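# Lower a held peg into a plate's hole

## Task

The left gripper starts holding a peg a little above a plate, near the plate's hole. Insert the peg into that hole and lower it until it sits on the hole's bottom, without forcing or wedging the peg too hard.

## Robot and tools

Robot: two arms, left_arm and right_arm, each ending in a parallel gripper. Base positions in the scene frame: left_arm (-0.021, +0.297, 0) m, right_arm (+0.004, -0.285, 0) m, each turned only slightly about z. In this job only the left gripper, which already holds the peg, needs to move. The right arm can stay where it is.

Frame: the scene frame has its origin at table-top height, halfway between the nominal bases. +z points up, +x points out over the table, and left_arm sits on the +y side. Arm names do not match image sides. Positions and quaternions (wxyz) in results use this frame and may be off by a few centimetres. Gripper axes: the fingers point along the gripper's +z and open and close along its y. end_effector_position is the point between the finger pads, about 1 cm behind the tips.

Row layout, shared by execute_actions and move: 14 numbers, each from -1 to 1. The first 7 are for left_arm: dx, dy, dz, rx, ry, rz, opening. The next 7 are the same for right_arm. Both arms always appear. dx, dy, dz are offsets along the scene axes, and 1.0 equals 0.6 m. rx, ry, rz form one rotation vector about the Hand target's position, and 1.0 equals 180 degrees. Offsets count from the arm's Hand target as it stood when the action or move began, not from the previous row, so sending the same offset again moves the arm further. Opening is absolute, not an offset: +1 is fully open (0.093 m) and -1 is closed. To keep the peg held, keep sending the opening that currently holds it (see Tool commands in the result). Sending 0 for opening is a real command to move the fingers to that value, and it could release the peg. Six pose zeros ask the arm to return to its Hand target.

execute_actions(actions, cameras): actions is a list of actions. Each action is a table of up to 15 rows, and each row lasts one control step of 1/30 s. If a table is shorter than 15 rows, its last row is held for the remaining steps. An empty actions list returns the state and all camera images. cameras is a list of names (cam_left_wrist, cam_right_wrist, or "all"). An unknown name invalidates the call.

move(target, speed, blend, opening_speed, grip_force, blocking, cameras): target is either one 14-number row or a list of up to 15 rows. Every row is an offset from the same starting Hand targets. The arm follows a straight path. speed is the top path speed in m/s, from 0.002 to 2.9 (default 0.25), and turning is capped at twice that in rad/s. blend, in m, rounds corners in a list of targets; 0 makes the arm stop at each one. opening_speed is the finger command's rate per second on the -1..+1 scale, at least 0.2. grip_force is the pad force limit in N, from 10 to 50. It persists until changed, and below full force the fingers close slowly. blocking=false returns after about 0.5 s while the move continues. A move lasts at most 10 s. The result adds a move: line with the outcome (done, off_target, moving, held, fault) and any limits (paced = pose clipped, held = steps withheld). done means the arm rests within 10 mm and 2 degrees of its target.

wait(seconds 0 to 10, cameras) lets time pass while the commands are held. stop(cameras) brakes a running move. zoom_image(camera, region=[x0,y0,x1,y1]) enlarges part of the newest image from cam_left_wrist or cam_right_wrist. Both cameras are 672x504, and the region can be at most 504 by 504 px. finished_scene(scene) ends the scene and takes the current scene number. It cannot be undone. Make no further calls in that reply.

Results: for each arm you get end_effector_position and end_effector_quat_wxyz, the Hand target (your last commanded pose after clipping, which the next offsets use as their base), Tool commands, grip_measured (the finger motor's position on the -1..+1 scale; the pads meet near -0.94 and sit about 0.0208 higher per mm of object width), Joint positions (the last entry is the opening in m), joint torques and joint velocities. Action results also list positions at some control steps.

Behaviour to expect: friction and gravity can leave the gripper short of, below, or tilted from its target, and small commands may fail or go sideways. Check the pose after every move and correct any tilt. Commanded orientation is clipped to within 40 degrees of the measured one. A gripper blocked by contact keeps pushing until you command its target back past its current position. A faster contact or a target set deeper past the contact point presses harder. Keep the descent slow and aim the final target only slightly below the expected bottom, because jamming the peg fails the task. Use the wrist camera, zooming where useful, to line the peg up over the hole before lowering it.

Avoid: dropping the peg or releasing it while it moves, hard hits or pushes, anything falling off the table, contact between the two arms or grippers, pressure on the wrist-camera cables, paths close to an arm's own base, and long stretched-out holds that heat the motors. A MOTOR HOT line appears at 75 °C. At 90 °C the arm folds up and stops working.

Each tool is called after ">>>" as a command line: name --argument value for each argument, lists and objects as JSON in quotes; but a table of rows of numbers goes row by row, as --pt "numbers of a row", without its own name.

## Session

>>> execute_actions --actions '[]'

Scene clock: 0.00 s.
left_arm: end_effector_position=(+0.2684, +0.1484, +0.1308) grip_measured=-0.261 end_effector_quat_wxyz=(+0.012, +0.856, +0.516, +0.016) | right_arm: end_effector_position=(+0.3789, -0.2649, +0.4022) grip_measured=+1.000 end_effector_quat_wxyz=(+0.707, -0.019, +0.707, +0.019)
Joint positions: left_arm=[-0.504 1.736 1.492 -1.289 -0.015 1.575 0.033] | right_arm=[0 1.047 1.047 0 0 0 0.093]
Joint velocities: left_arm=[0.002 -0.002 0.007 -0.007 0.007 -0.051 0.008] | right_arm=[within noise]
Joint torques (N m): no reading
Heat: left arm: 24 °C; right arm: 24 °C.
Hand target: left_arm +0.2719, +0.1464, +0.1412; +0.029, +0.856, +0.516, +0.026 | right_arm +0.3765, -0.2650, +0.4130; +0.717, -0.019, +0.697, +0.019
Tool commands: left_gripper/opening=-0.941311 right_gripper/opening=+1.0

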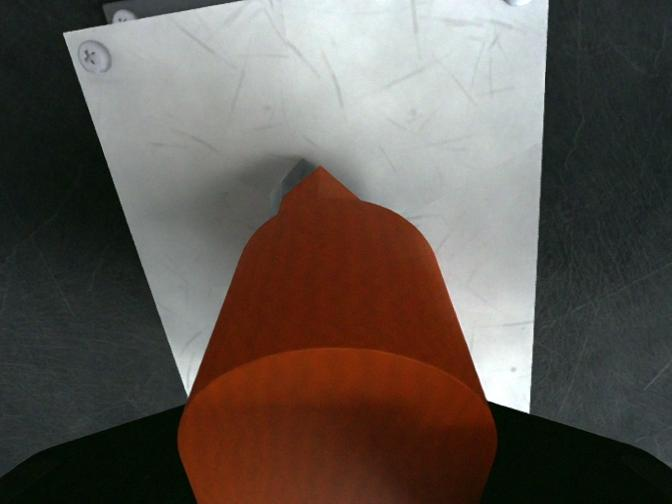

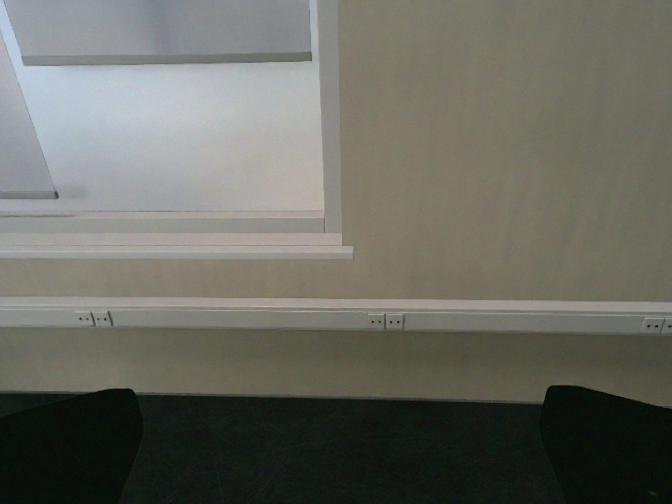

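>>> zoom_image --camera "cam_left_wrist" --region '[220, 120, 440, 280]'

Scaled by 2.291 from the camera's 672x504 image, which has a finer 960x720 frame.

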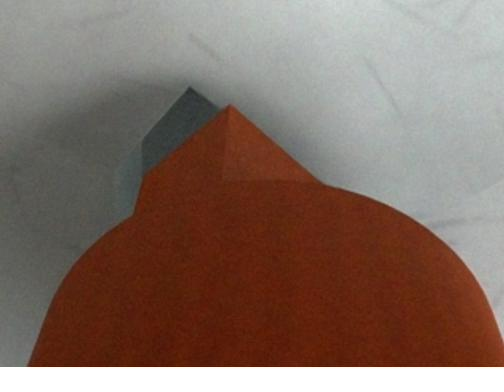

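>>> move --target '[0,0,0.08,0,0,0,-0.941311,0,0,0,0,0,0,1]' --cameras '["cam_left_wrist"]' --speed 0.15

>>> zoom_image --camera "cam_left_wrist" --region '[220, 80, 440, 240]'

Scene clock: 47.57 s.
left_arm: end_effector_position=(+0.2689, +0.1481, +0.1797) grip_measured=-0.202 end_effector_quat_wxyz=(+0.020, +0.856, +0.516, +0.021) | right_arm: end_effector_position=(+0.3789, -0.2649, +0.4021) grip_measured=+1.000 end_effector_quat_wxyz=(+0.707, -0.019, +0.707, +0.019)
Joint positions: left_arm=[-0.504 1.739 1.69 -1.466 -0.015 1.575 0.035] | right_arm=[0 1.047 1.047 0 0 0 0.093]
Joint torques (N m): left_arm=[-0.01 -7.32 7.53 0.33 -0.05 -0.03] | right_arm=[-0.18 -3.03 8.1 2.21 -0.01 -0.03]
Heat: left arm: 31 °C; right arm: 31 °C.
Hand target: left_arm +0.2719, +0.1464, +0.1893; +0.029, +0.856, +0.516, +0.026 | right_arm +0.3765, -0.2650, +0.4129; +0.717, -0.019, +0.697, +0.019
Off the commanded pose: left_arm 0.010 m, 1 deg | right_arm 0.011 m, 2 deg.
move: off_target (right_arm)
Images, in order (width x height): cam_left_wrist 672x504.

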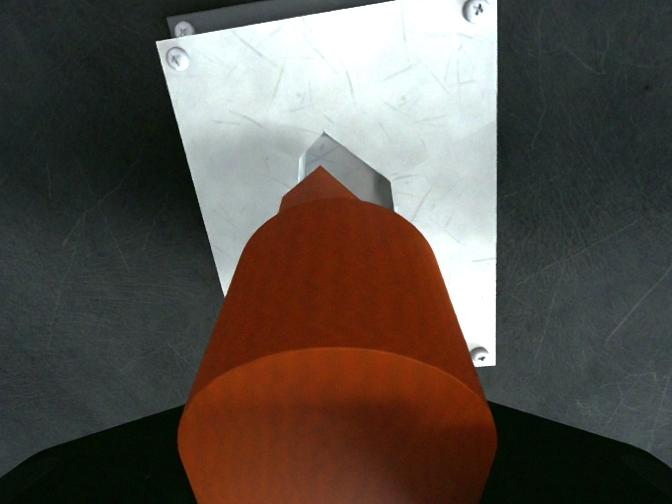

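Scaled by 2.291 from the camera's 672x504 image, which has a finer 960x720 frame.

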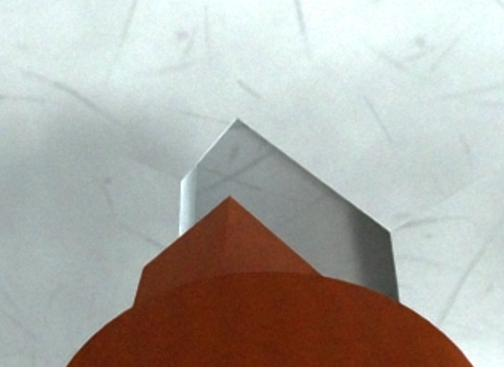

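>>> move --target '[0.0388,0.0736,0,0,0,0,-0.941311,0,0,0,0,0,0,1]' --cameras '["cam_left_wrist"]' --speed 0.15

>>> zoom_image --camera "cam_left_wrist" --region '[240, 20, 440, 200]'

Scene clock: 70.83 s.
left_arm: end_effector_position=(+0.2915, +0.1926, +0.1790) grip_measured=-0.202 end_effector_quat_wxyz=(+0.016, +0.851, +0.524, +0.023) | right_arm: end_effector_position=(+0.3789, -0.2649, +0.4021) grip_measured=+1.000 end_effector_quat_wxyz=(+0.707, -0.019, +0.707, +0.019)
Joint positions: left_arm=[-0.351 1.754 1.705 -1.468 -0.015 1.71 0.035] | right_arm=[0 1.047 1.047 0 0 0 0.093]
Joint torques (N m): left_arm=[0.38 -7.28 7.79 0.27 0.07 0.16] | right_arm=[-0.18 -3.04 8.12 2.21 -0.01 -0.03]
Heat: left arm: 34 °C; right arm: 32 °C.
Hand target: left_arm +0.2953, +0.1906, +0.1893; +0.029, +0.856, +0.516, +0.026 | right_arm +0.3765, -0.2650, +0.4129; +0.717, -0.019, +0.697, +0.019
Off the commanded pose: left_arm 0.011 m, 2 deg | right_arm 0.011 m, 2 deg.
move: off_target (left_arm, right_arm)
Images, in order (width x height): cam_left_wrist 672x504.

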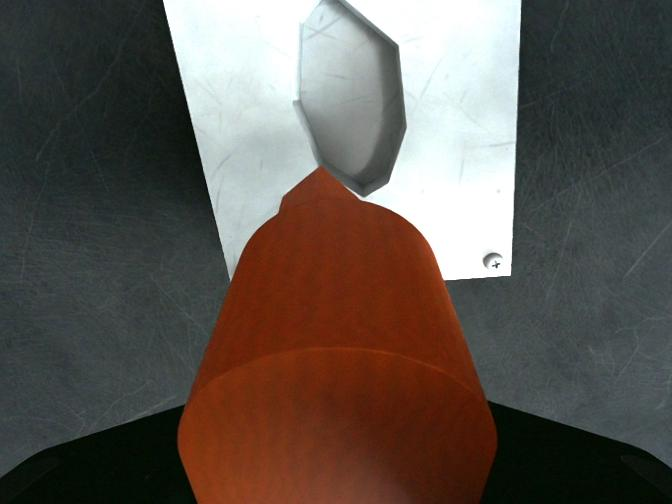

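Scaled by 2.520 from the camera's 672x504 image, which has a finer 960x720 frame.

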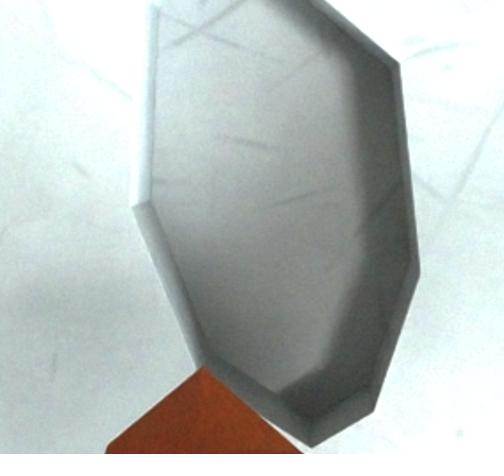

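>>> zoom_image --camera "cam_left_wrist" --region '[160, 140, 510, 420]'

>>> zoom_image --camera "cam_left_wrist" --region '[260, 150, 400, 250]'

Scaled by 1.440 from the camera's 672x504 image, which has a finer 960x720 frame.

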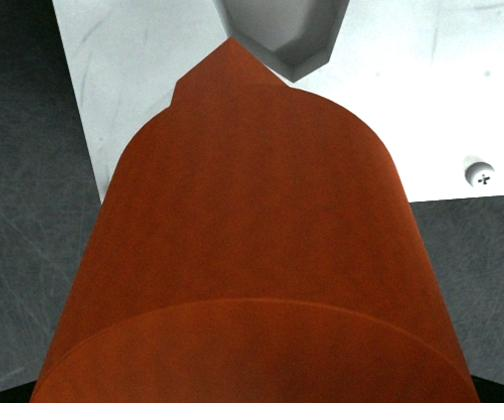

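Scaled by 3.600 from the camera's 672x504 image, which has a finer 960x720 frame.

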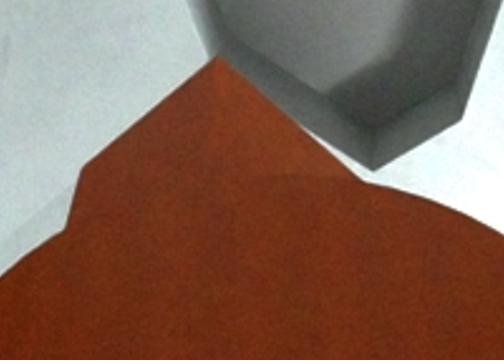

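>>> move --target '[-0.031,-0.059,0,0.0456,-0.0027,-0.0005,-0.941311,0,0,0,0,0,0,1]' --cameras '["cam_left_wrist"]' --speed 0.15

>>> zoom_image --camera "cam_left_wrist" --region '[220, 20, 440, 220]'

Scene clock: 247.73 s.
left_arm: end_effector_position=(+0.2738, +0.1568, +0.1793) grip_measured=-0.202 end_effector_quat_wxyz=(-0.037, +0.858, +0.508, +0.057) | right_arm: end_effector_position=(+0.3789, -0.2649, +0.4021) grip_measured=+1.000 end_effector_quat_wxyz=(+0.707, -0.019, +0.707, +0.019)
Joint positions: left_arm=[-0.536 1.798 1.755 -1.535 -0.136 1.558 0.035] | right_arm=[0 1.047 1.047 0 0 0 0.093]
Joint torques (N m): left_arm=[-0.55 -7.62 7.62 0.11 -0.24 -0.1] | right_arm=[-0.17 -3.03 8.1 2.21 -0.01 -0.03]
Heat: left arm: 41 °C; right arm: 37 °C.
Hand target: left_arm +0.2766, +0.1552, +0.1893; -0.030, +0.856, +0.512, +0.066 | right_arm +0.3765, -0.2650, +0.4129; +0.717, -0.019, +0.697, +0.019
Off the commanded pose: left_arm 0.010 m, 1 deg | right_arm 0.011 m, 2 deg.
move: off_target (right_arm)
Images, in order (width x height): cam_left_wrist 672x504.

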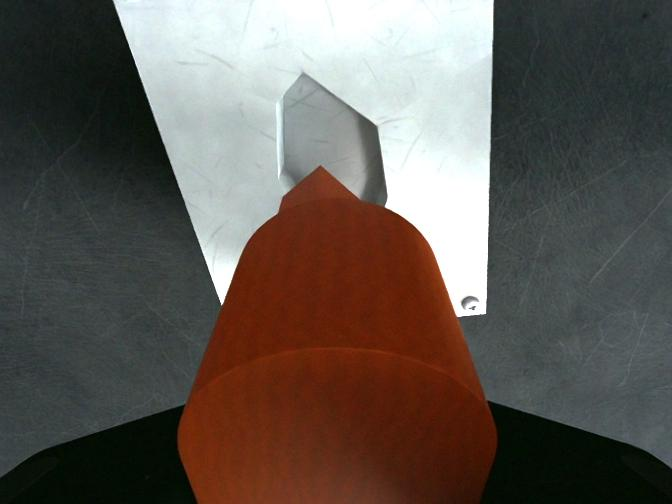

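Scaled by 2.291 from the camera's 672x504 image, which has a finer 960x720 frame.

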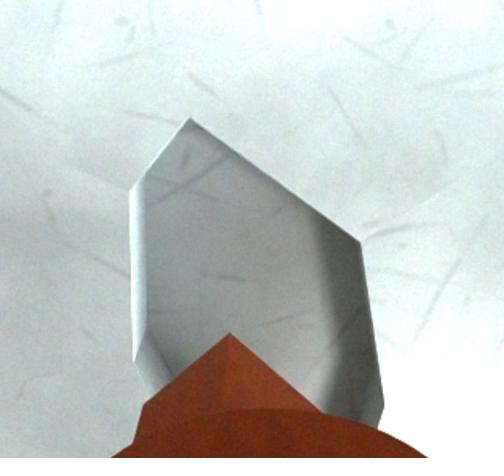

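>>> move --target '[-0.0041,-0.0336,-0.0417,0,0,0.0392,-0.941311,0,0,0,0,0,0,1]' --cameras '["cam_left_wrist"]' --speed 0.15

>>> zoom_image --camera "cam_left_wrist" --region '[220, 60, 440, 260]'

Scene clock: 303.30 s.
left_arm: end_effector_position=(+0.2722, +0.1375, +0.1645) grip_measured=-0.202 end_effector_quat_wxyz=(-0.040, +0.825, +0.561, +0.058) | right_arm: end_effector_position=(+0.3789, -0.2649, +0.4021) grip_measured=+1.000 end_effector_quat_wxyz=(+0.707, -0.019, +0.707, +0.019)
Joint positions: left_arm=[-0.589 1.838 1.746 -1.506 -0.138 1.377 0.035] | right_arm=[0 1.047 1.047 0 0 0 0.093]
Joint torques (N m): left_arm=[-0.68 -8.32 4.26 0.5 -0.18 -0.11] | right_arm=[-0.18 -3.04 8.1 2.21 -0.01 -0.03]
Heat: left arm: 39 °C; right arm: 38 °C.
Hand target: left_arm +0.2742, +0.1350, +0.1641; -0.034, +0.823, +0.564, +0.064 | right_arm +0.3765, -0.2650, +0.4129; +0.717, -0.019, +0.697, +0.019
Off the commanded pose: left_arm 0.003 m, 1 deg | right_arm 0.011 m, 2 deg.
move: off_target (right_arm)
Images, in order (width x height): cam_left_wrist 672x504.

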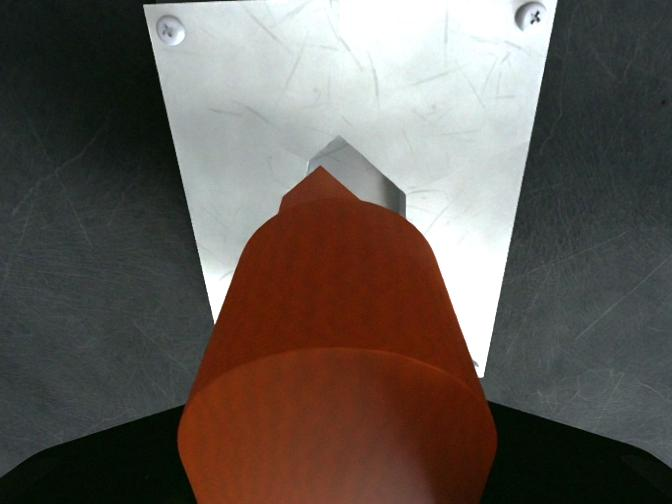

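Scaled by 2.291 from the camera's 672x504 image, which has a finer 960x720 frame.

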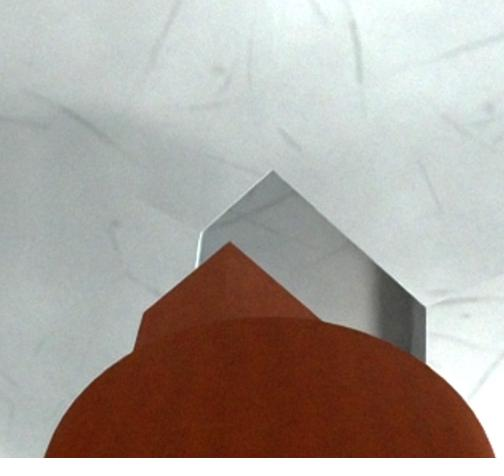

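>>> move --target '[-0.0085,0.0033,-0.0367,0,0,0.0039,-0.941311,0,0,0,0,0,0,1]' --cameras '["cam_left_wrist"]' --speed 0.1

>>> zoom_image --camera "cam_left_wrist" --region '[220, 80, 440, 280]'

Scene clock: 336.93 s.
left_arm: end_effector_position=(+0.2685, +0.1399, +0.1341) grip_measured=-0.202 end_effector_quat_wxyz=(-0.053, +0.820, +0.567, +0.052) | right_arm: end_effector_position=(+0.3789, -0.2649, +0.4021) grip_measured=+1.000 end_effector_quat_wxyz=(+0.707, -0.019, +0.707, +0.019)
Joint positions: left_arm=[-0.589 1.838 1.623 -1.413 -0.138 1.361 0.035] | right_arm=[0 1.047 1.047 0 0 0 0.093]
Joint torques (N m): left_arm=[-1.01 -10.92 4.21 0.47 -0.19 -0.15] | right_arm=[-0.2 -3.03 8.13 2.21 -0.01 -0.03]
Heat: left arm: 38 °C; right arm: 38 °C.
Hand target: left_arm +0.2690, +0.1370, +0.1421; -0.035, +0.819, +0.569, +0.064 | right_arm +0.3765, -0.2650, +0.4129; +0.717, -0.019, +0.697, +0.019
Off the commanded pose: left_arm 0.009 m, 3 deg | right_arm 0.011 m, 2 deg.
move: off_target (left_arm, right_arm)
Images, in order (width x height): cam_left_wrist 672x504.

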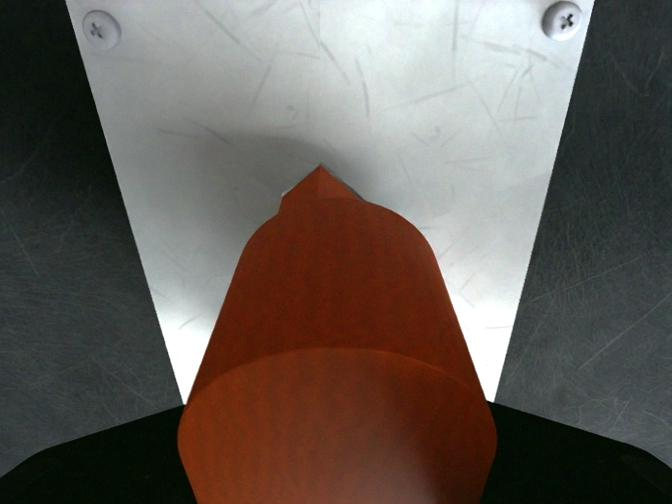

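Scaled by 2.291 from the camera's 672x504 image, which has a finer 960x720 frame.

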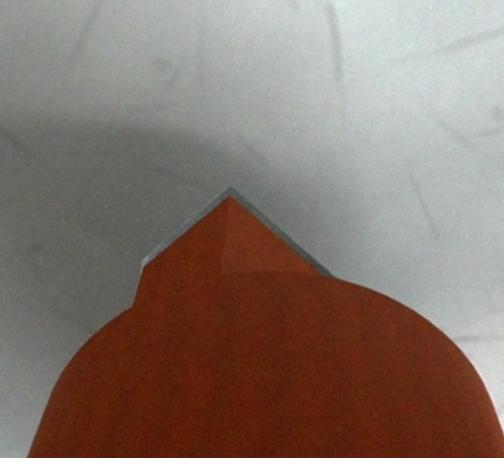

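>>> move --target '[0,-0.0008,-0.006,0,-0.0062,0,-0.941311,0,0,0,0,0,0,1]' --cameras '["cam_left_wrist"]' --speed 0.03

>>> zoom_image --camera "cam_left_wrist" --region '[220, 80, 440, 280]'

Scene clock: 385.93 s.
left_arm: end_effector_position=(+0.2683, +0.1392, +0.1270) grip_measured=-0.202 end_effector_quat_wxyz=(-0.053, +0.820, +0.567, +0.057) | right_arm: end_effector_position=(+0.3789, -0.2649, +0.4021) grip_measured=+1.000 end_effector_quat_wxyz=(+0.707, -0.019, +0.707, +0.019)
Joint positions: left_arm=[-0.596 1.834 1.59 -1.38 -0.146 1.354 0.035] | right_arm=[0 1.047 1.047 0 0 0 0.093]
Joint torques (N m): left_arm=[-0.96 -11.93 4.11 0.45 -0.19 -0.13] | right_arm=[-0.2 -3.04 8.1 2.21 -0.01 -0.03]
Heat: left arm: 41 °C; right arm: 39 °C.
Hand target: left_arm +0.2691, +0.1366, +0.1386; -0.029, +0.819, +0.569, +0.072 | right_arm +0.3765, -0.2650, +0.4129; +0.717, -0.019, +0.697, +0.019
Off the commanded pose: left_arm 0.012 m, 3 deg | right_arm 0.011 m, 2 deg.
move: off_target (left_arm, right_arm)
Images, in order (width x height): cam_left_wrist 672x504.

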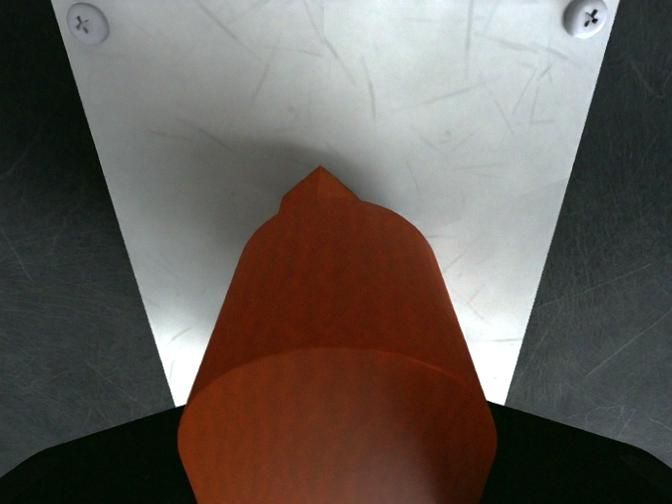

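Scaled by 2.291 from the camera's 672x504 image, which has a finer 960x720 frame.

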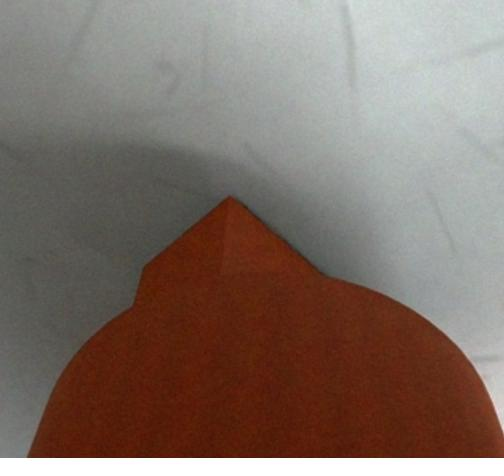

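>>> move --target '[0.0018,0.0047,0.005,0,0,0,-0.941311,0,0,0,0,0,0,1]' --cameras '["cam_left_wrist"]' --speed 0.03

>>> zoom_image --camera "cam_left_wrist" --region '[240, 120, 400, 260]'

Scene clock: 423.47 s.
left_arm: end_effector_position=(+0.2684, +0.1392, +0.1270) grip_measured=-0.202 end_effector_quat_wxyz=(-0.053, +0.820, +0.567, +0.058) | right_arm: end_effector_position=(+0.3789, -0.2649, +0.4021) grip_measured=+1.000 end_effector_quat_wxyz=(+0.707, -0.019, +0.707, +0.019)
Joint positions: left_arm=[-0.596 1.834 1.59 -1.379 -0.147 1.354 0.035] | right_arm=[0 1.047 1.047 0 0 0 0.093]
Joint torques (N m): left_arm=[-0.12 -12.19 4.7 0.33 -0.21 -0.07] | right_arm=[-0.18 -3.04 8.12 2.21 -0.01 -0.03]
Heat: left arm: 50 °C; right arm: 40 °C.
Hand target: left_arm +0.2702, +0.1394, +0.1416; -0.029, +0.819, +0.569, +0.072 | right_arm +0.3765, -0.2650, +0.4129; +0.717, -0.019, +0.697, +0.019
Off the commanded pose: left_arm 0.015 m, 3 deg | right_arm 0.011 m, 2 deg.
move: off_target (left_arm, right_arm)
Images, in order (width x height): cam_left_wrist 672x504.

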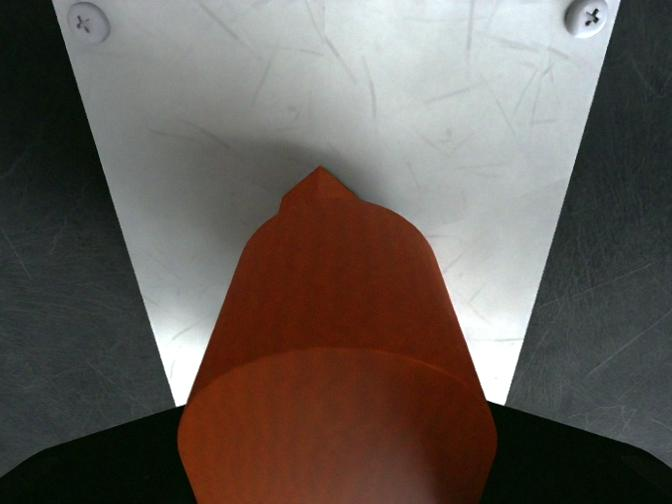

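Scaled by 3.150 from the camera's 672x504 image, which has a finer 960x720 frame.

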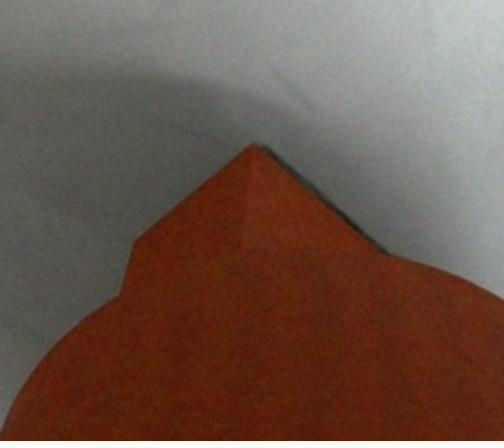

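>>> move --target '[0.001,0.0026,0.012,0,0,0,-0.941311,0,0,0,0,0,0,1]' --cameras '["cam_left_wrist"]' --speed 0.05

>>> zoom_image --camera "cam_left_wrist" --region '[240, 120, 400, 260]'

Scene clock: 439.60 s.
left_arm: end_effector_position=(+0.2684, +0.1393, +0.1284) grip_measured=-0.202 end_effector_quat_wxyz=(-0.050, +0.820, +0.567, +0.059) | right_arm: end_effector_position=(+0.3789, -0.2649, +0.4021) grip_measured=+1.000 end_effector_quat_wxyz=(+0.707, -0.019, +0.707, +0.019)
Joint positions: left_arm=[-0.596 1.83 1.59 -1.379 -0.147 1.354 0.035] | right_arm=[0 1.047 1.047 0 0 0 0.093]
Joint torques (N m): left_arm=[0.29 -11.84 6.72 0.05 -0.22 -0.01] | right_arm=[-0.2 -3.04 8.1 2.21 -0.02 -0.03]
Heat: left arm: 52 °C; right arm: 40 °C.
Hand target: left_arm +0.2708, +0.1410, +0.1488; -0.029, +0.819, +0.569, +0.072 | right_arm +0.3765, -0.2650, +0.4129; +0.717, -0.019, +0.697, +0.019
Off the commanded pose: left_arm 0.021 m, 3 deg | right_arm 0.011 m, 2 deg.
move: off_target (left_arm, right_arm)
Images, in order (width x height): cam_left_wrist 672x504.

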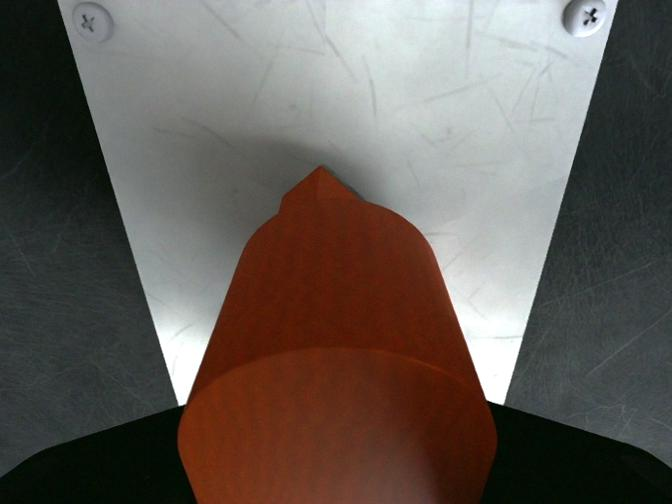

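Scaled by 3.150 from the camera's 672x504 image, which has a finer 960x720 frame.

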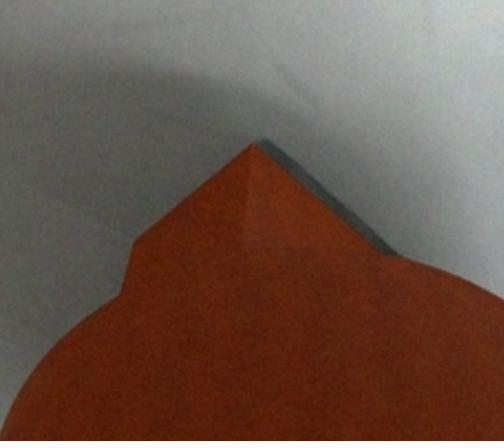

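>>> execute_actions --actions '[[[-0.0004,0.0002,0.003,0,0,0,-0.941311,0,0,0,0,0,0,1],[-0.0008,0.0003,0.006,0,0,0,-0.941311,0,0,0,0,0,0,1],[-0.0012,0.0005,0.009,0,0,0,-0.941311,0,0,0,0,0,0,1],[-0.0016,0.0006,0.012,0,0,0,-0.941311,0,0,0,0,0,0,1]]]' --cameras '["cam_left_wrist"]'

>>> zoom_image --camera "cam_left_wrist" --region '[240, 120, 400, 260]'

Scene clock: 469.50 s.
left_arm: end_effector_position=(+0.2658, +0.1410, +0.1332) grip_measured=-0.202 end_effector_quat_wxyz=(-0.054, +0.820, +0.567, +0.057) | right_arm: end_effector_position=(+0.3789, -0.2649, +0.4021) grip_measured=+1.000 end_effector_quat_wxyz=(+0.707, -0.019, +0.707, +0.019)
Joint positions: left_arm=[-0.596 1.826 1.603 -1.405 -0.147 1.354 0.035] | right_arm=[0 1.047 1.047 0 0 0 0.093]
Joint torques (N m): left_arm=[0.27 -11.62 7.6 0.01 -0.21 0.01] | right_arm=[-0.18 -3.03 8.1 2.21 -0.01 -0.03]
Heat: left arm: 51 °C; right arm: 40 °C.
Hand target: left_arm +0.2698, +0.1413, +0.1560; -0.029, +0.819, +0.569, +0.072 | right_arm +0.3765, -0.2650, +0.4129; +0.717, -0.019, +0.697, +0.019
Off the commanded pose: left_arm 0.023 m, 3 deg | right_arm 0.011 m, 2 deg.
Step readings (end_effector_position of left_arm | right_arm):
0: (+0.2684, +0.1393, +0.1284) | (+0.3789, -0.2649, +0.4021)
1: (+0.2683, +0.1394, +0.1284) | (+0.3789, -0.2649, +0.4021)
2: (+0.2681, +0.1395, +0.1284) | (+0.3789, -0.2649, +0.4021)
4: (+0.2672, +0.1401, +0.1288) | (+0.3789, -0.2649, +0.4021)
8: (+0.2664, +0.1406, +0.1315) | (+0.3789, -0.2649, +0.4021)
15: (+0.2661, +0.1408, +0.1332) | (+0.3789, -0.2649, +0.4021)
Images, in order (width x height): cam_left_wrist 672x504.

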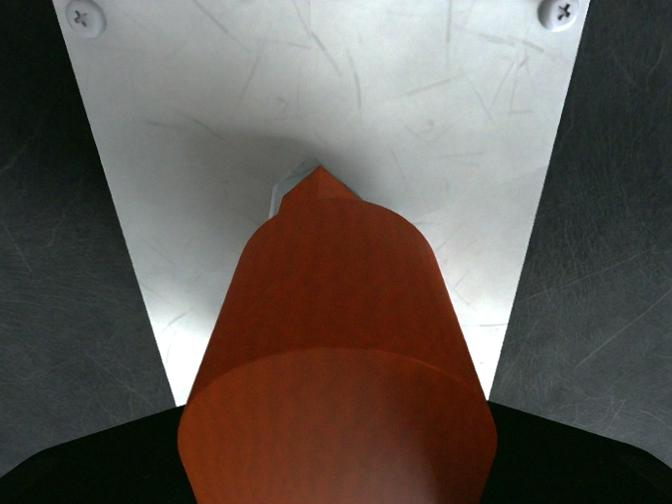

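Scaled by 3.150 from the camera's 672x504 image, which has a finer 960x720 frame.

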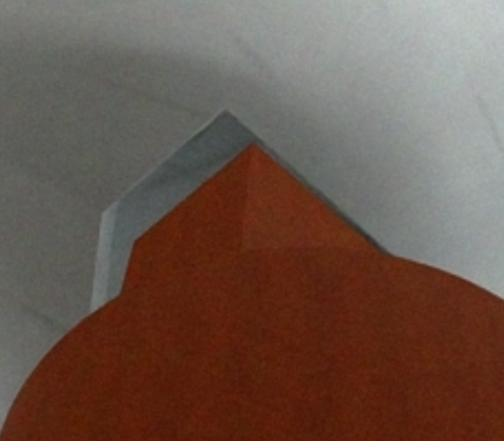

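>>> execute_actions --actions '[[[0.002,-0.0008,-0.003,0,0,0,-0.941311,0,0,0,0,0,0,1],[0.004,-0.0016,-0.006,0,0,0,-0.941311,0,0,0,0,0,0,1],[0.004,-0.0016,-0.009,0,0,0,-0.941311,0,0,0,0,0,0,1],[0.004,-0.0016,-0.012,0,0,0,-0.941311,0,0,0,0,0,0,1]]]' --cameras '["cam_left_wrist"]'

>>> zoom_image --camera "cam_left_wrist" --region '[240, 120, 400, 260]'

Scene clock: 500.10 s.
left_arm: end_effector_position=(+0.2657, +0.1411, +0.1332) grip_measured=-0.202 end_effector_quat_wxyz=(-0.055, +0.820, +0.567, +0.057) | right_arm: end_effector_position=(+0.3789, -0.2649, +0.4021) grip_measured=+1.000 end_effector_quat_wxyz=(+0.707, -0.019, +0.707, +0.019)
Joint positions: left_arm=[-0.596 1.826 1.603 -1.406 -0.147 1.354 0.035] | right_arm=[0 1.047 1.047 0 0 0 0.093]
Joint torques (N m): left_arm=[0.43 -10.74 6.37 0.28 -0.23 0.01] | right_arm=[-0.18 -3.04 8.12 2.21 -0.01 -0.03]
Heat: left arm: 47 °C; right arm: 41 °C.
Hand target: left_arm +0.2722, +0.1404, +0.1488; -0.029, +0.819, +0.569, +0.072 | right_arm +0.3765, -0.2650, +0.4129; +0.717, -0.019, +0.697, +0.019
Off the commanded pose: left_arm 0.017 m, 3 deg | right_arm 0.011 m, 2 deg.
Step readings (end_effector_position of left_arm | right_arm):
0: (+0.2657, +0.1411, +0.1332) | (+0.3789, -0.2649, +0.4021)
1: (+0.2657, +0.1411, +0.1332) | (+0.3789, -0.2649, +0.4021)
2: (+0.2657, +0.1411, +0.1332) | (+0.3789, -0.2649, +0.4021)
4: (+0.2657, +0.1411, +0.1332) | (+0.3789, -0.2649, +0.4021)
8: (+0.2657, +0.1411, +0.1332) | (+0.3789, -0.2649, +0.4021)
15: (+0.2657, +0.1411, +0.1332) | (+0.3789, -0.2649, +0.4021)
Images, in order (width x height): cam_left_wrist 672x504.

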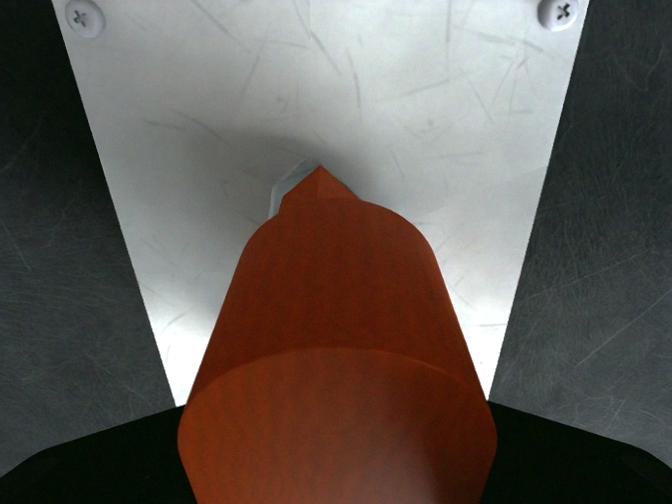

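Scaled by 3.150 from the camera's 672x504 image, which has a finer 960x720 frame.

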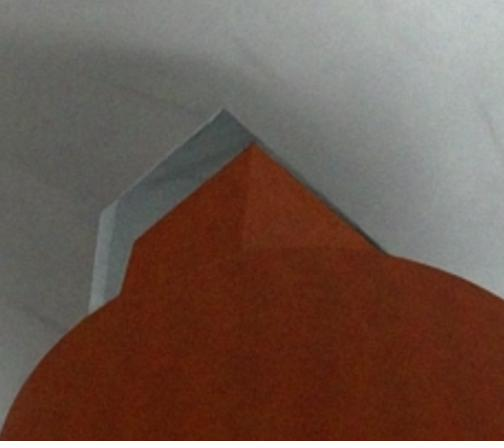

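>>> execute_actions --actions '[[[0.0007,-0.0003,-0.001,0,0,0,-0.941311,0,0,0,0,0,0,1],[0.0013,-0.0006,-0.002,0,0,0,-0.941311,0,0,0,0,0,0,1],[0.002,-0.0009,-0.003,0,0,0,-0.941311,0,0,0,0,0,0,1],[0.0027,-0.0012,-0.004,0,0,0,-0.941311,0,0,0,0,0,0,1],[0.0033,-0.0015,-0.005,0,0,0,-0.941311,0,0,0,0,0,0,1],[0.004,-0.0018,-0.006,0,0,0,-0.941311,0,0,0,0,0,0,1],[0.0047,-0.002,-0.007,0,0,0,-0.941311,0,0,0,0,0,0,1],[0.0053,-0.0022,-0.008,0,0,0,-0.941311,0,0,0,0,0,0,1],[0.006,-0.0025,-0.009,0,0,0,-0.941311,0,0,0,0,0,0,1],[0.0067,-0.0028,-0.01,0,0,0,-0.941311,0,0,0,0,0,0,1]]]' --cameras '["cam_left_wrist"]'

>>> zoom_image --camera "cam_left_wrist" --region '[240, 120, 400, 260]'

Scene clock: 524.70 s.
left_arm: end_effector_position=(+0.2672, +0.1401, +0.1331) grip_measured=-0.202 end_effector_quat_wxyz=(-0.051, +0.820, +0.567, +0.059) | right_arm: end_effector_position=(+0.3789, -0.2649, +0.4021) grip_measured=+1.000 end_effector_quat_wxyz=(+0.707, -0.019, +0.707, +0.019)
Joint positions: left_arm=[-0.596 1.826 1.603 -1.398 -0.147 1.354 0.035] | right_arm=[0 1.047 1.047 0 0 0 0.093]
Joint torques (N m): left_arm=[0.64 -9.39 6.22 0.48 -0.22 0.04] | right_arm=[-0.18 -3.04 8.12 2.21 -0.02 -0.03]
Heat: left arm: 46 °C; right arm: 41 °C.
Hand target: left_arm +0.2763, +0.1386, +0.1428; -0.029, +0.819, +0.569, +0.072 | right_arm +0.3765, -0.2650, +0.4129; +0.717, -0.019, +0.697, +0.019
Off the commanded pose: left_arm 0.013 m, 3 deg | right_arm 0.011 m, 2 deg.
Step readings (end_effector_position of left_arm | right_arm):
0: (+0.2657, +0.1411, +0.1332) | (+0.3789, -0.2649, +0.4021)
1: (+0.2657, +0.1411, +0.1332) | (+0.3789, -0.2649, +0.4021)
2: (+0.2657, +0.1411, +0.1332) | (+0.3789, -0.2649, +0.4021)
4: (+0.2657, +0.1411, +0.1332) | (+0.3789, -0.2649, +0.4021)
8: (+0.2659, +0.1410, +0.1332) | (+0.3789, -0.2649, +0.4021)
15: (+0.2670, +0.1402, +0.1331) | (+0.3789, -0.2649, +0.4021)
Images, in order (width x height): cam_left_wrist 672x504.

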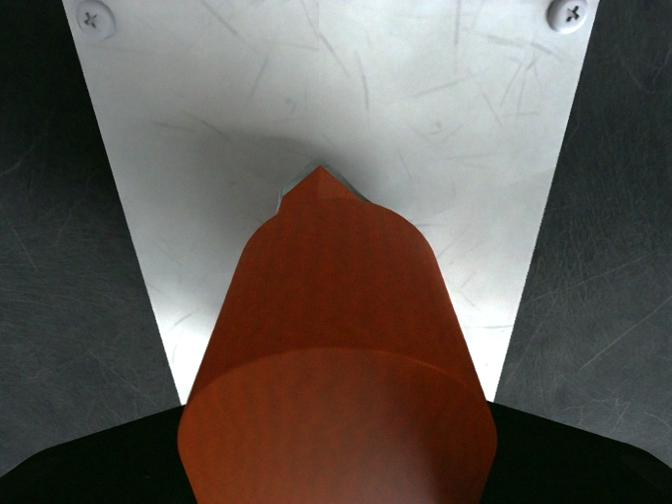

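Scaled by 3.150 from the camera's 672x504 image, which has a finer 960x720 frame.

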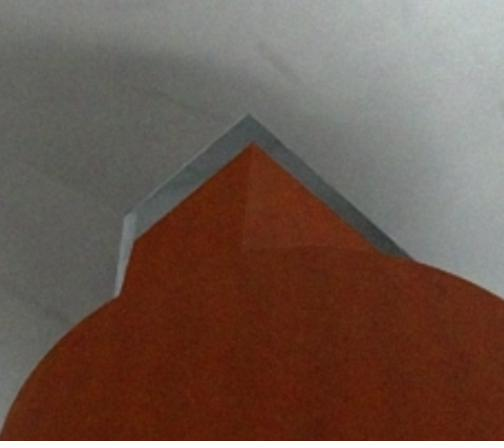

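>>> execute_actions --actions '[[[0,-0.0001,-0.001,0,0,0,-0.941311,0,0,0,0,0,0,1],[0,-0.0002,-0.002,0,0,0,-0.941311,0,0,0,0,0,0,1],[0,-0.0003,-0.003,0,0,0,-0.941311,0,0,0,0,0,0,1],[0,-0.0004,-0.004,0,0,0,-0.941311,0,0,0,0,0,0,1],[0,-0.0005,-0.005,0,0,0,-0.941311,0,0,0,0,0,0,1],[0,-0.0006,-0.006,0,0,0,-0.941311,0,0,0,0,0,0,1],[0,-0.0007,-0.007,0,0,0,-0.941311,0,0,0,0,0,0,1],[0,-0.0008,-0.008,0,0,0,-0.941311,0,0,0,0,0,0,1],[0,-0.0008,-0.009,0,0,0,-0.941311,0,0,0,0,0,0,1],[0,-0.0008,-0.01,0,0,0,-0.941311,0,0,0,0,0,0,1]]]' --cameras '["cam_left_wrist"]'

>>> zoom_image --camera "cam_left_wrist" --region '[240, 120, 400, 260]'

Scene clock: 548.97 s.
left_arm: end_effector_position=(+0.2717, +0.1372, +0.1329) grip_measured=-0.202 end_effector_quat_wxyz=(-0.041, +0.820, +0.568, +0.063) | right_arm: end_effector_position=(+0.3789, -0.2649, +0.4021) grip_measured=+1.000 end_effector_quat_wxyz=(+0.707, -0.019, +0.707, +0.019)
Joint positions: left_arm=[-0.596 1.826 1.603 -1.376 -0.147 1.354 0.035] | right_arm=[0 1.047 1.047 0 0 0 0.093]
Joint torques (N m): left_arm=[0.49 -9.24 4.49 0.5 -0.23 0.01] | right_arm=[-0.18 -3.03 8.1 2.21 -0.01 -0.03]
Heat: left arm: 44 °C; right arm: 41 °C.
Hand target: left_arm +0.2762, +0.1382, +0.1368; -0.029, +0.819, +0.569, +0.072 | right_arm +0.3765, -0.2650, +0.4129; +0.717, -0.019, +0.697, +0.019
Off the commanded pose: left_arm 0.006 m, 2 deg | right_arm 0.011 m, 2 deg.
Step readings (end_effector_position of left_arm | right_arm):
0: (+0.2672, +0.1401, +0.1331) | (+0.3789, -0.2649, +0.4021)
1: (+0.2673, +0.1400, +0.1331) | (+0.3789, -0.2649, +0.4021)
2: (+0.2674, +0.1400, +0.1331) | (+0.3789, -0.2649, +0.4021)
4: (+0.2678, +0.1397, +0.1331) | (+0.3789, -0.2649, +0.4021)
8: (+0.2692, +0.1388, +0.1330) | (+0.3789, -0.2649, +0.4021)
15: (+0.2713, +0.1374, +0.1329) | (+0.3789, -0.2649, +0.4021)
Images, in order (width x height): cam_left_wrist 672x504.

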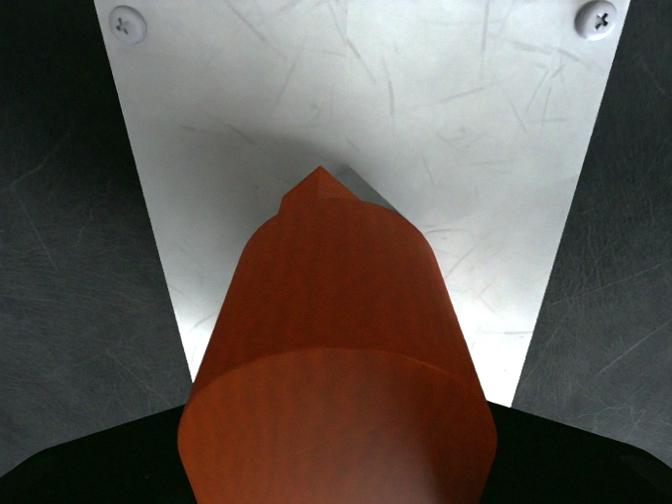

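Scaled by 3.150 from the camera's 672x504 image, which has a finer 960x720 frame.

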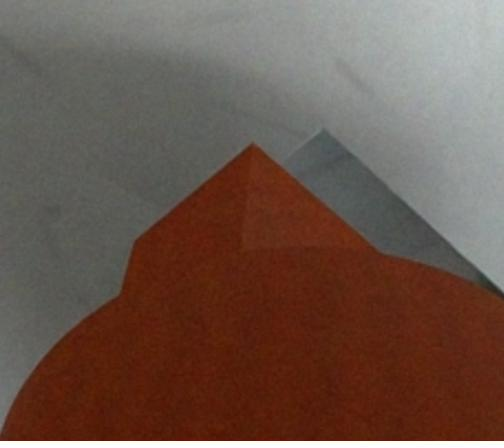

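>>> move --pt "-0.012 -0.002 0.05 0 0 0 -0.941311 0 0 0 0 0 0 1" --pt "-0.012 -0.002 0.0088 0 0 0 -0.941311 0 0 0 0 0 0 1" --cameras '["cam_left_wrist"]' --speed 0.1

>>> zoom_image --camera "cam_left_wrist" --region '[240, 120, 400, 260]'

>>> move --pt "0 0 0.0412 0 0 0 -0.941311 0 0 0 0 0 0 1" --pt "0 0 0 0 0 0 -0.941311 0 0 0 0 0 0 1" --cameras '["cam_left_wrist"]' --speed 0.1

>>> zoom_image --camera "cam_left_wrist" --region '[240, 120, 400, 260]'

Scene clock: 569.67 s.
left_arm: end_effector_position=(+0.2680, +0.1396, +0.1331) grip_measured=-0.202 end_effector_quat_wxyz=(-0.049, +0.820, +0.567, +0.059) | right_arm: end_effector_position=(+0.3789, -0.2649, +0.4021) grip_measured=+1.000 end_effector_quat_wxyz=(+0.707, -0.019, +0.707, +0.019)
Joint positions: left_arm=[-0.596 1.825 1.602 -1.394 -0.147 1.354 0.035] | right_arm=[0 1.047 1.047 0 0 0 0.093]
Joint torques (N m): left_arm=[-0.94 -11.08 4.23 0.48 -0.2 -0.13] | right_arm=[-0.2 -3.03 8.1 2.2 -0.01 -0.03]
Heat: left arm: 44 °C; right arm: 41 °C.
Hand target: left_arm +0.2690, +0.1370, +0.1421; -0.029, +0.819, +0.569, +0.072 | right_arm +0.3765, -0.2650, +0.4129; +0.717, -0.019, +0.697, +0.019
Off the commanded pose: left_arm 0.009 m, 3 deg | right_arm 0.011 m, 2 deg.
move: off_target (left_arm, right_arm)
Images, in order (width x height): cam_left_wrist 672x504.

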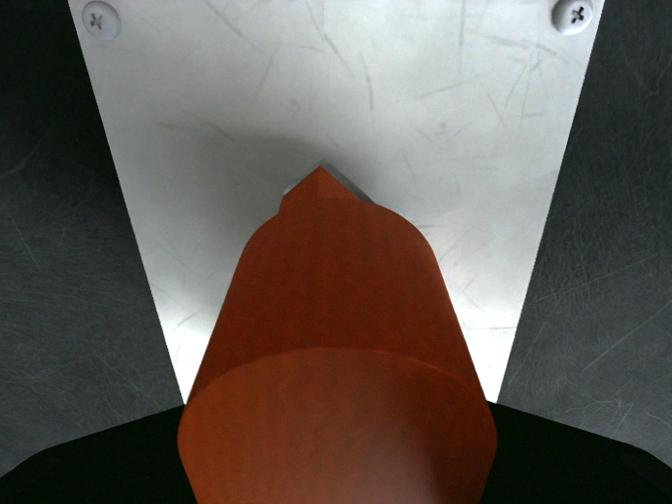

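Scaled by 3.150 from the camera's 672x504 image, which has a finer 960x720 frame.

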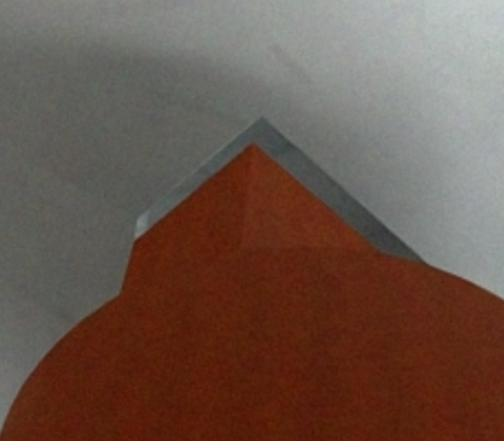

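Scene clock: 571.50 s.
left_arm: end_effector_position=(+0.2680, +0.1396, +0.1334) grip_measured=-0.202 end_effector_quat_wxyz=(-0.049, +0.820, +0.567, +0.060) | right_arm: end_effector_position=(+0.3789, -0.2649, +0.4021) grip_measured=+1.000 end_effector_quat_wxyz=(+0.707, -0.019, +0.707, +0.019)
Joint positions: left_arm=[-0.596 1.824 1.602 -1.394 -0.147 1.354 0.035] | right_arm=[0 1.047 1.047 0 0 0 0.093]
Joint torques (N m): left_arm=[-0.95 -10.99 4.14 0.44 -0.21 -0.13] | right_arm=[-0.18 -3.06 8.12 2.21 -0.02 -0.02]
Heat: left arm: 44 °C; right arm: 41 °C.
Hand target: left_arm +0.2690, +0.1370, +0.1421; -0.029, +0.819, +0.569, +0.072 | right_arm +0.3765, -0.2650, +0.4129; +0.717, -0.019, +0.697, +0.019
Off the commanded pose: left_arm 0.009 m, 3 deg | right_arm 0.011 m, 2 deg.
move: off_target (left_arm, right_arm)
Images, in order (width x height): cam_left_wrist 672x504.

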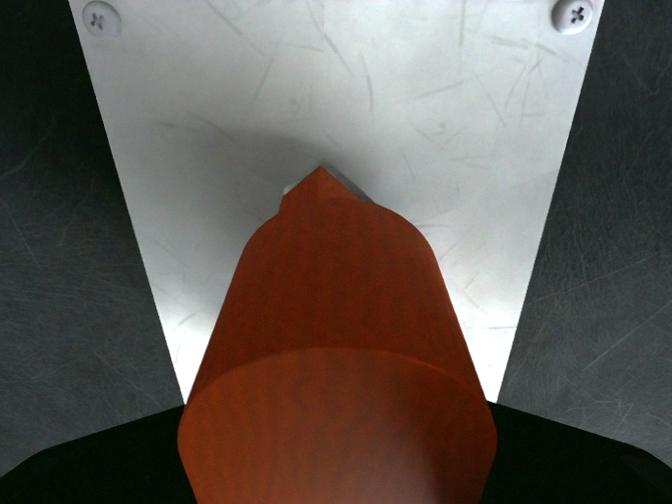

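Scaled by 3.150 from the camera's 672x504 image, which has a finer 960x720 frame.

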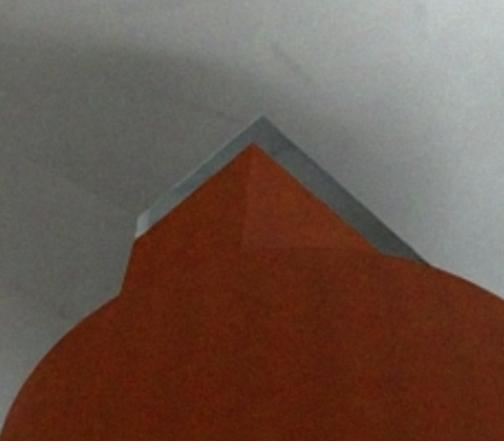

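>>> move --pt "-0.0011 0.0004 0.0412 0 0 0 -0.941311 0 0 0 0 0 0 1" --pt "-0.0011 0.0004 -0.012 0 0 0 -0.941311 0 0 0 0 0 0 1" --cameras '["cam_left_wrist"]' --speed '[0.1,0.05]'

>>> zoom_image --camera "cam_left_wrist" --region '[240, 120, 400, 260]'

Scene clock: 593.40 s.
left_arm: end_effector_position=(+0.2675, +0.1399, +0.1253) grip_measured=-0.202 end_effector_quat_wxyz=(-0.050, +0.820, +0.567, +0.059) | right_arm: end_effector_position=(+0.3789, -0.2649, +0.4021) grip_measured=+1.000 end_effector_quat_wxyz=(+0.707, -0.019, +0.707, +0.019)
Joint positions: left_arm=[-0.596 1.824 1.57 -1.364 -0.147 1.354 0.035] | right_arm=[0 1.047 1.047 0 0 0 0.093]
Joint torques (N m): left_arm=[-0.95 -11.23 4.19 0.49 -0.22 -0.12] | right_arm=[-0.2 -3.03 8.1 2.21 -0.01 -0.03]
Heat: left arm: 48 °C; right arm: 42 °C.
Hand target: left_arm +0.2684, +0.1372, +0.1349; -0.029, +0.819, +0.569, +0.072 | right_arm +0.3765, -0.2650, +0.4129; +0.717, -0.019, +0.697, +0.019
Off the commanded pose: left_arm 0.010 m, 3 deg | right_arm 0.011 m, 2 deg.
move: off_target (left_arm, right_arm)
Images, in order (width x height): cam_left_wrist 672x504.

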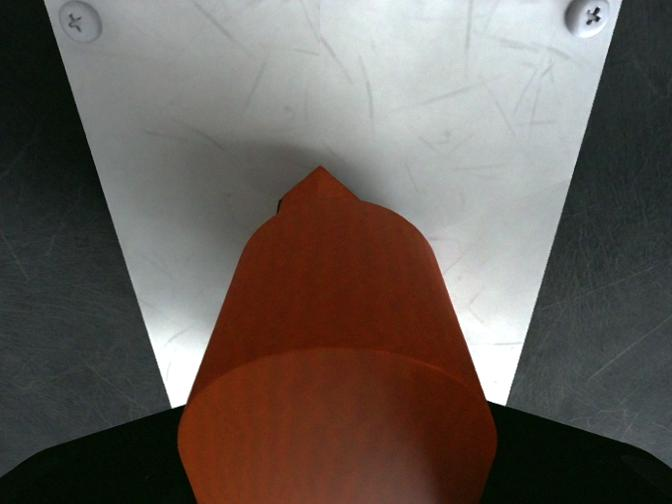

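Scaled by 3.150 from the camera's 672x504 image, which has a finer 960x720 frame.

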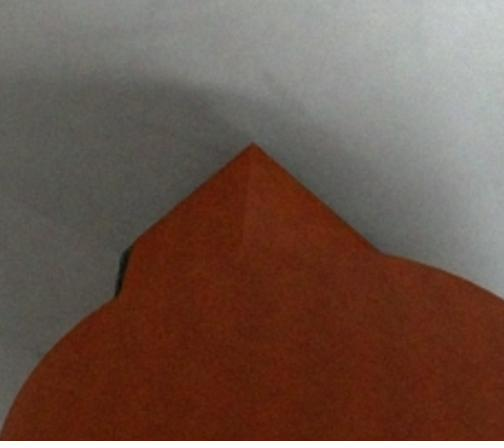

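>>> move --pt "0.001 0.0027 0.04 0 0 0 -0.941311 0 0 0 0 0 0 1" --pt "0.001 0.0027 -0.003 0 0 0 -0.941311 0 0 0 0 0 0 1" --cameras '["cam_left_wrist"]' --speed '[0.1,0.05]'

>>> zoom_image --camera "cam_left_wrist" --region '[240, 120, 400, 260]'

Scene clock: 609.70 s.
left_arm: end_effector_position=(+0.2682, +0.1397, +0.1244) grip_measured=-0.202 end_effector_quat_wxyz=(-0.048, +0.820, +0.567, +0.060) | right_arm: end_effector_position=(+0.3789, -0.2649, +0.4021) grip_measured=+1.000 end_effector_quat_wxyz=(+0.707, -0.019, +0.707, +0.019)
Joint positions: left_arm=[-0.596 1.823 1.566 -1.356 -0.149 1.354 0.035] | right_arm=[0 1.047 1.047 0 0 0 0.093]
Joint torques (N m): left_arm=[-0.47 -11.34 3.79 0.52 -0.2 -0.09] | right_arm=[-0.18 -3.04 8.1 2.2 -0.02 -0.03]
Heat: left arm: 50 °C; right arm: 42 °C.
Hand target: left_arm +0.2689, +0.1388, +0.1330; -0.029, +0.819, +0.569, +0.072 | right_arm +0.3765, -0.2650, +0.4129; +0.717, -0.019, +0.697, +0.019
Off the commanded pose: left_arm 0.009 m, 3 deg | right_arm 0.011 m, 2 deg.
move: off_target (left_arm, right_arm)
Images, in order (width x height): cam_left_wrist 672x504.

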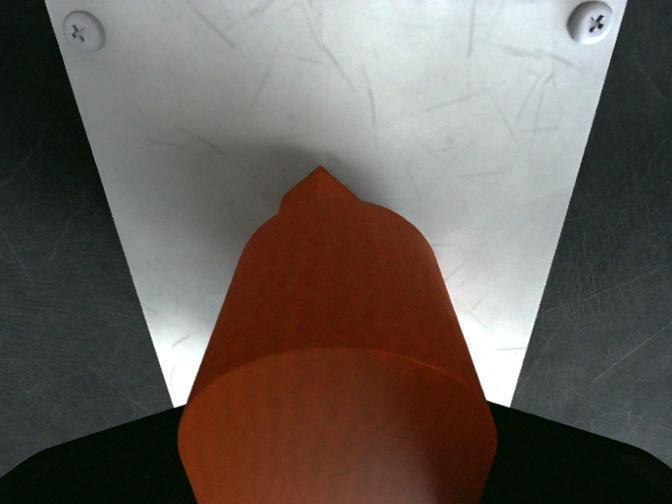

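Scaled by 3.150 from the camera's 672x504 image, which has a finer 960x720 frame.

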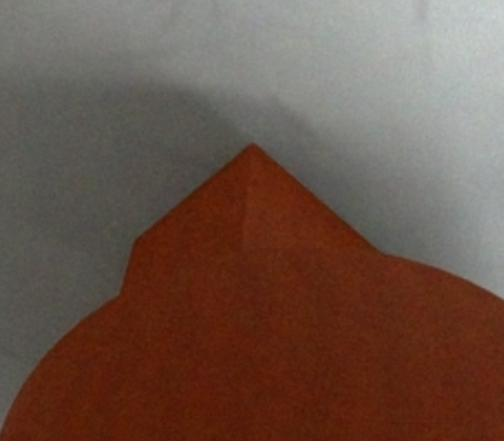

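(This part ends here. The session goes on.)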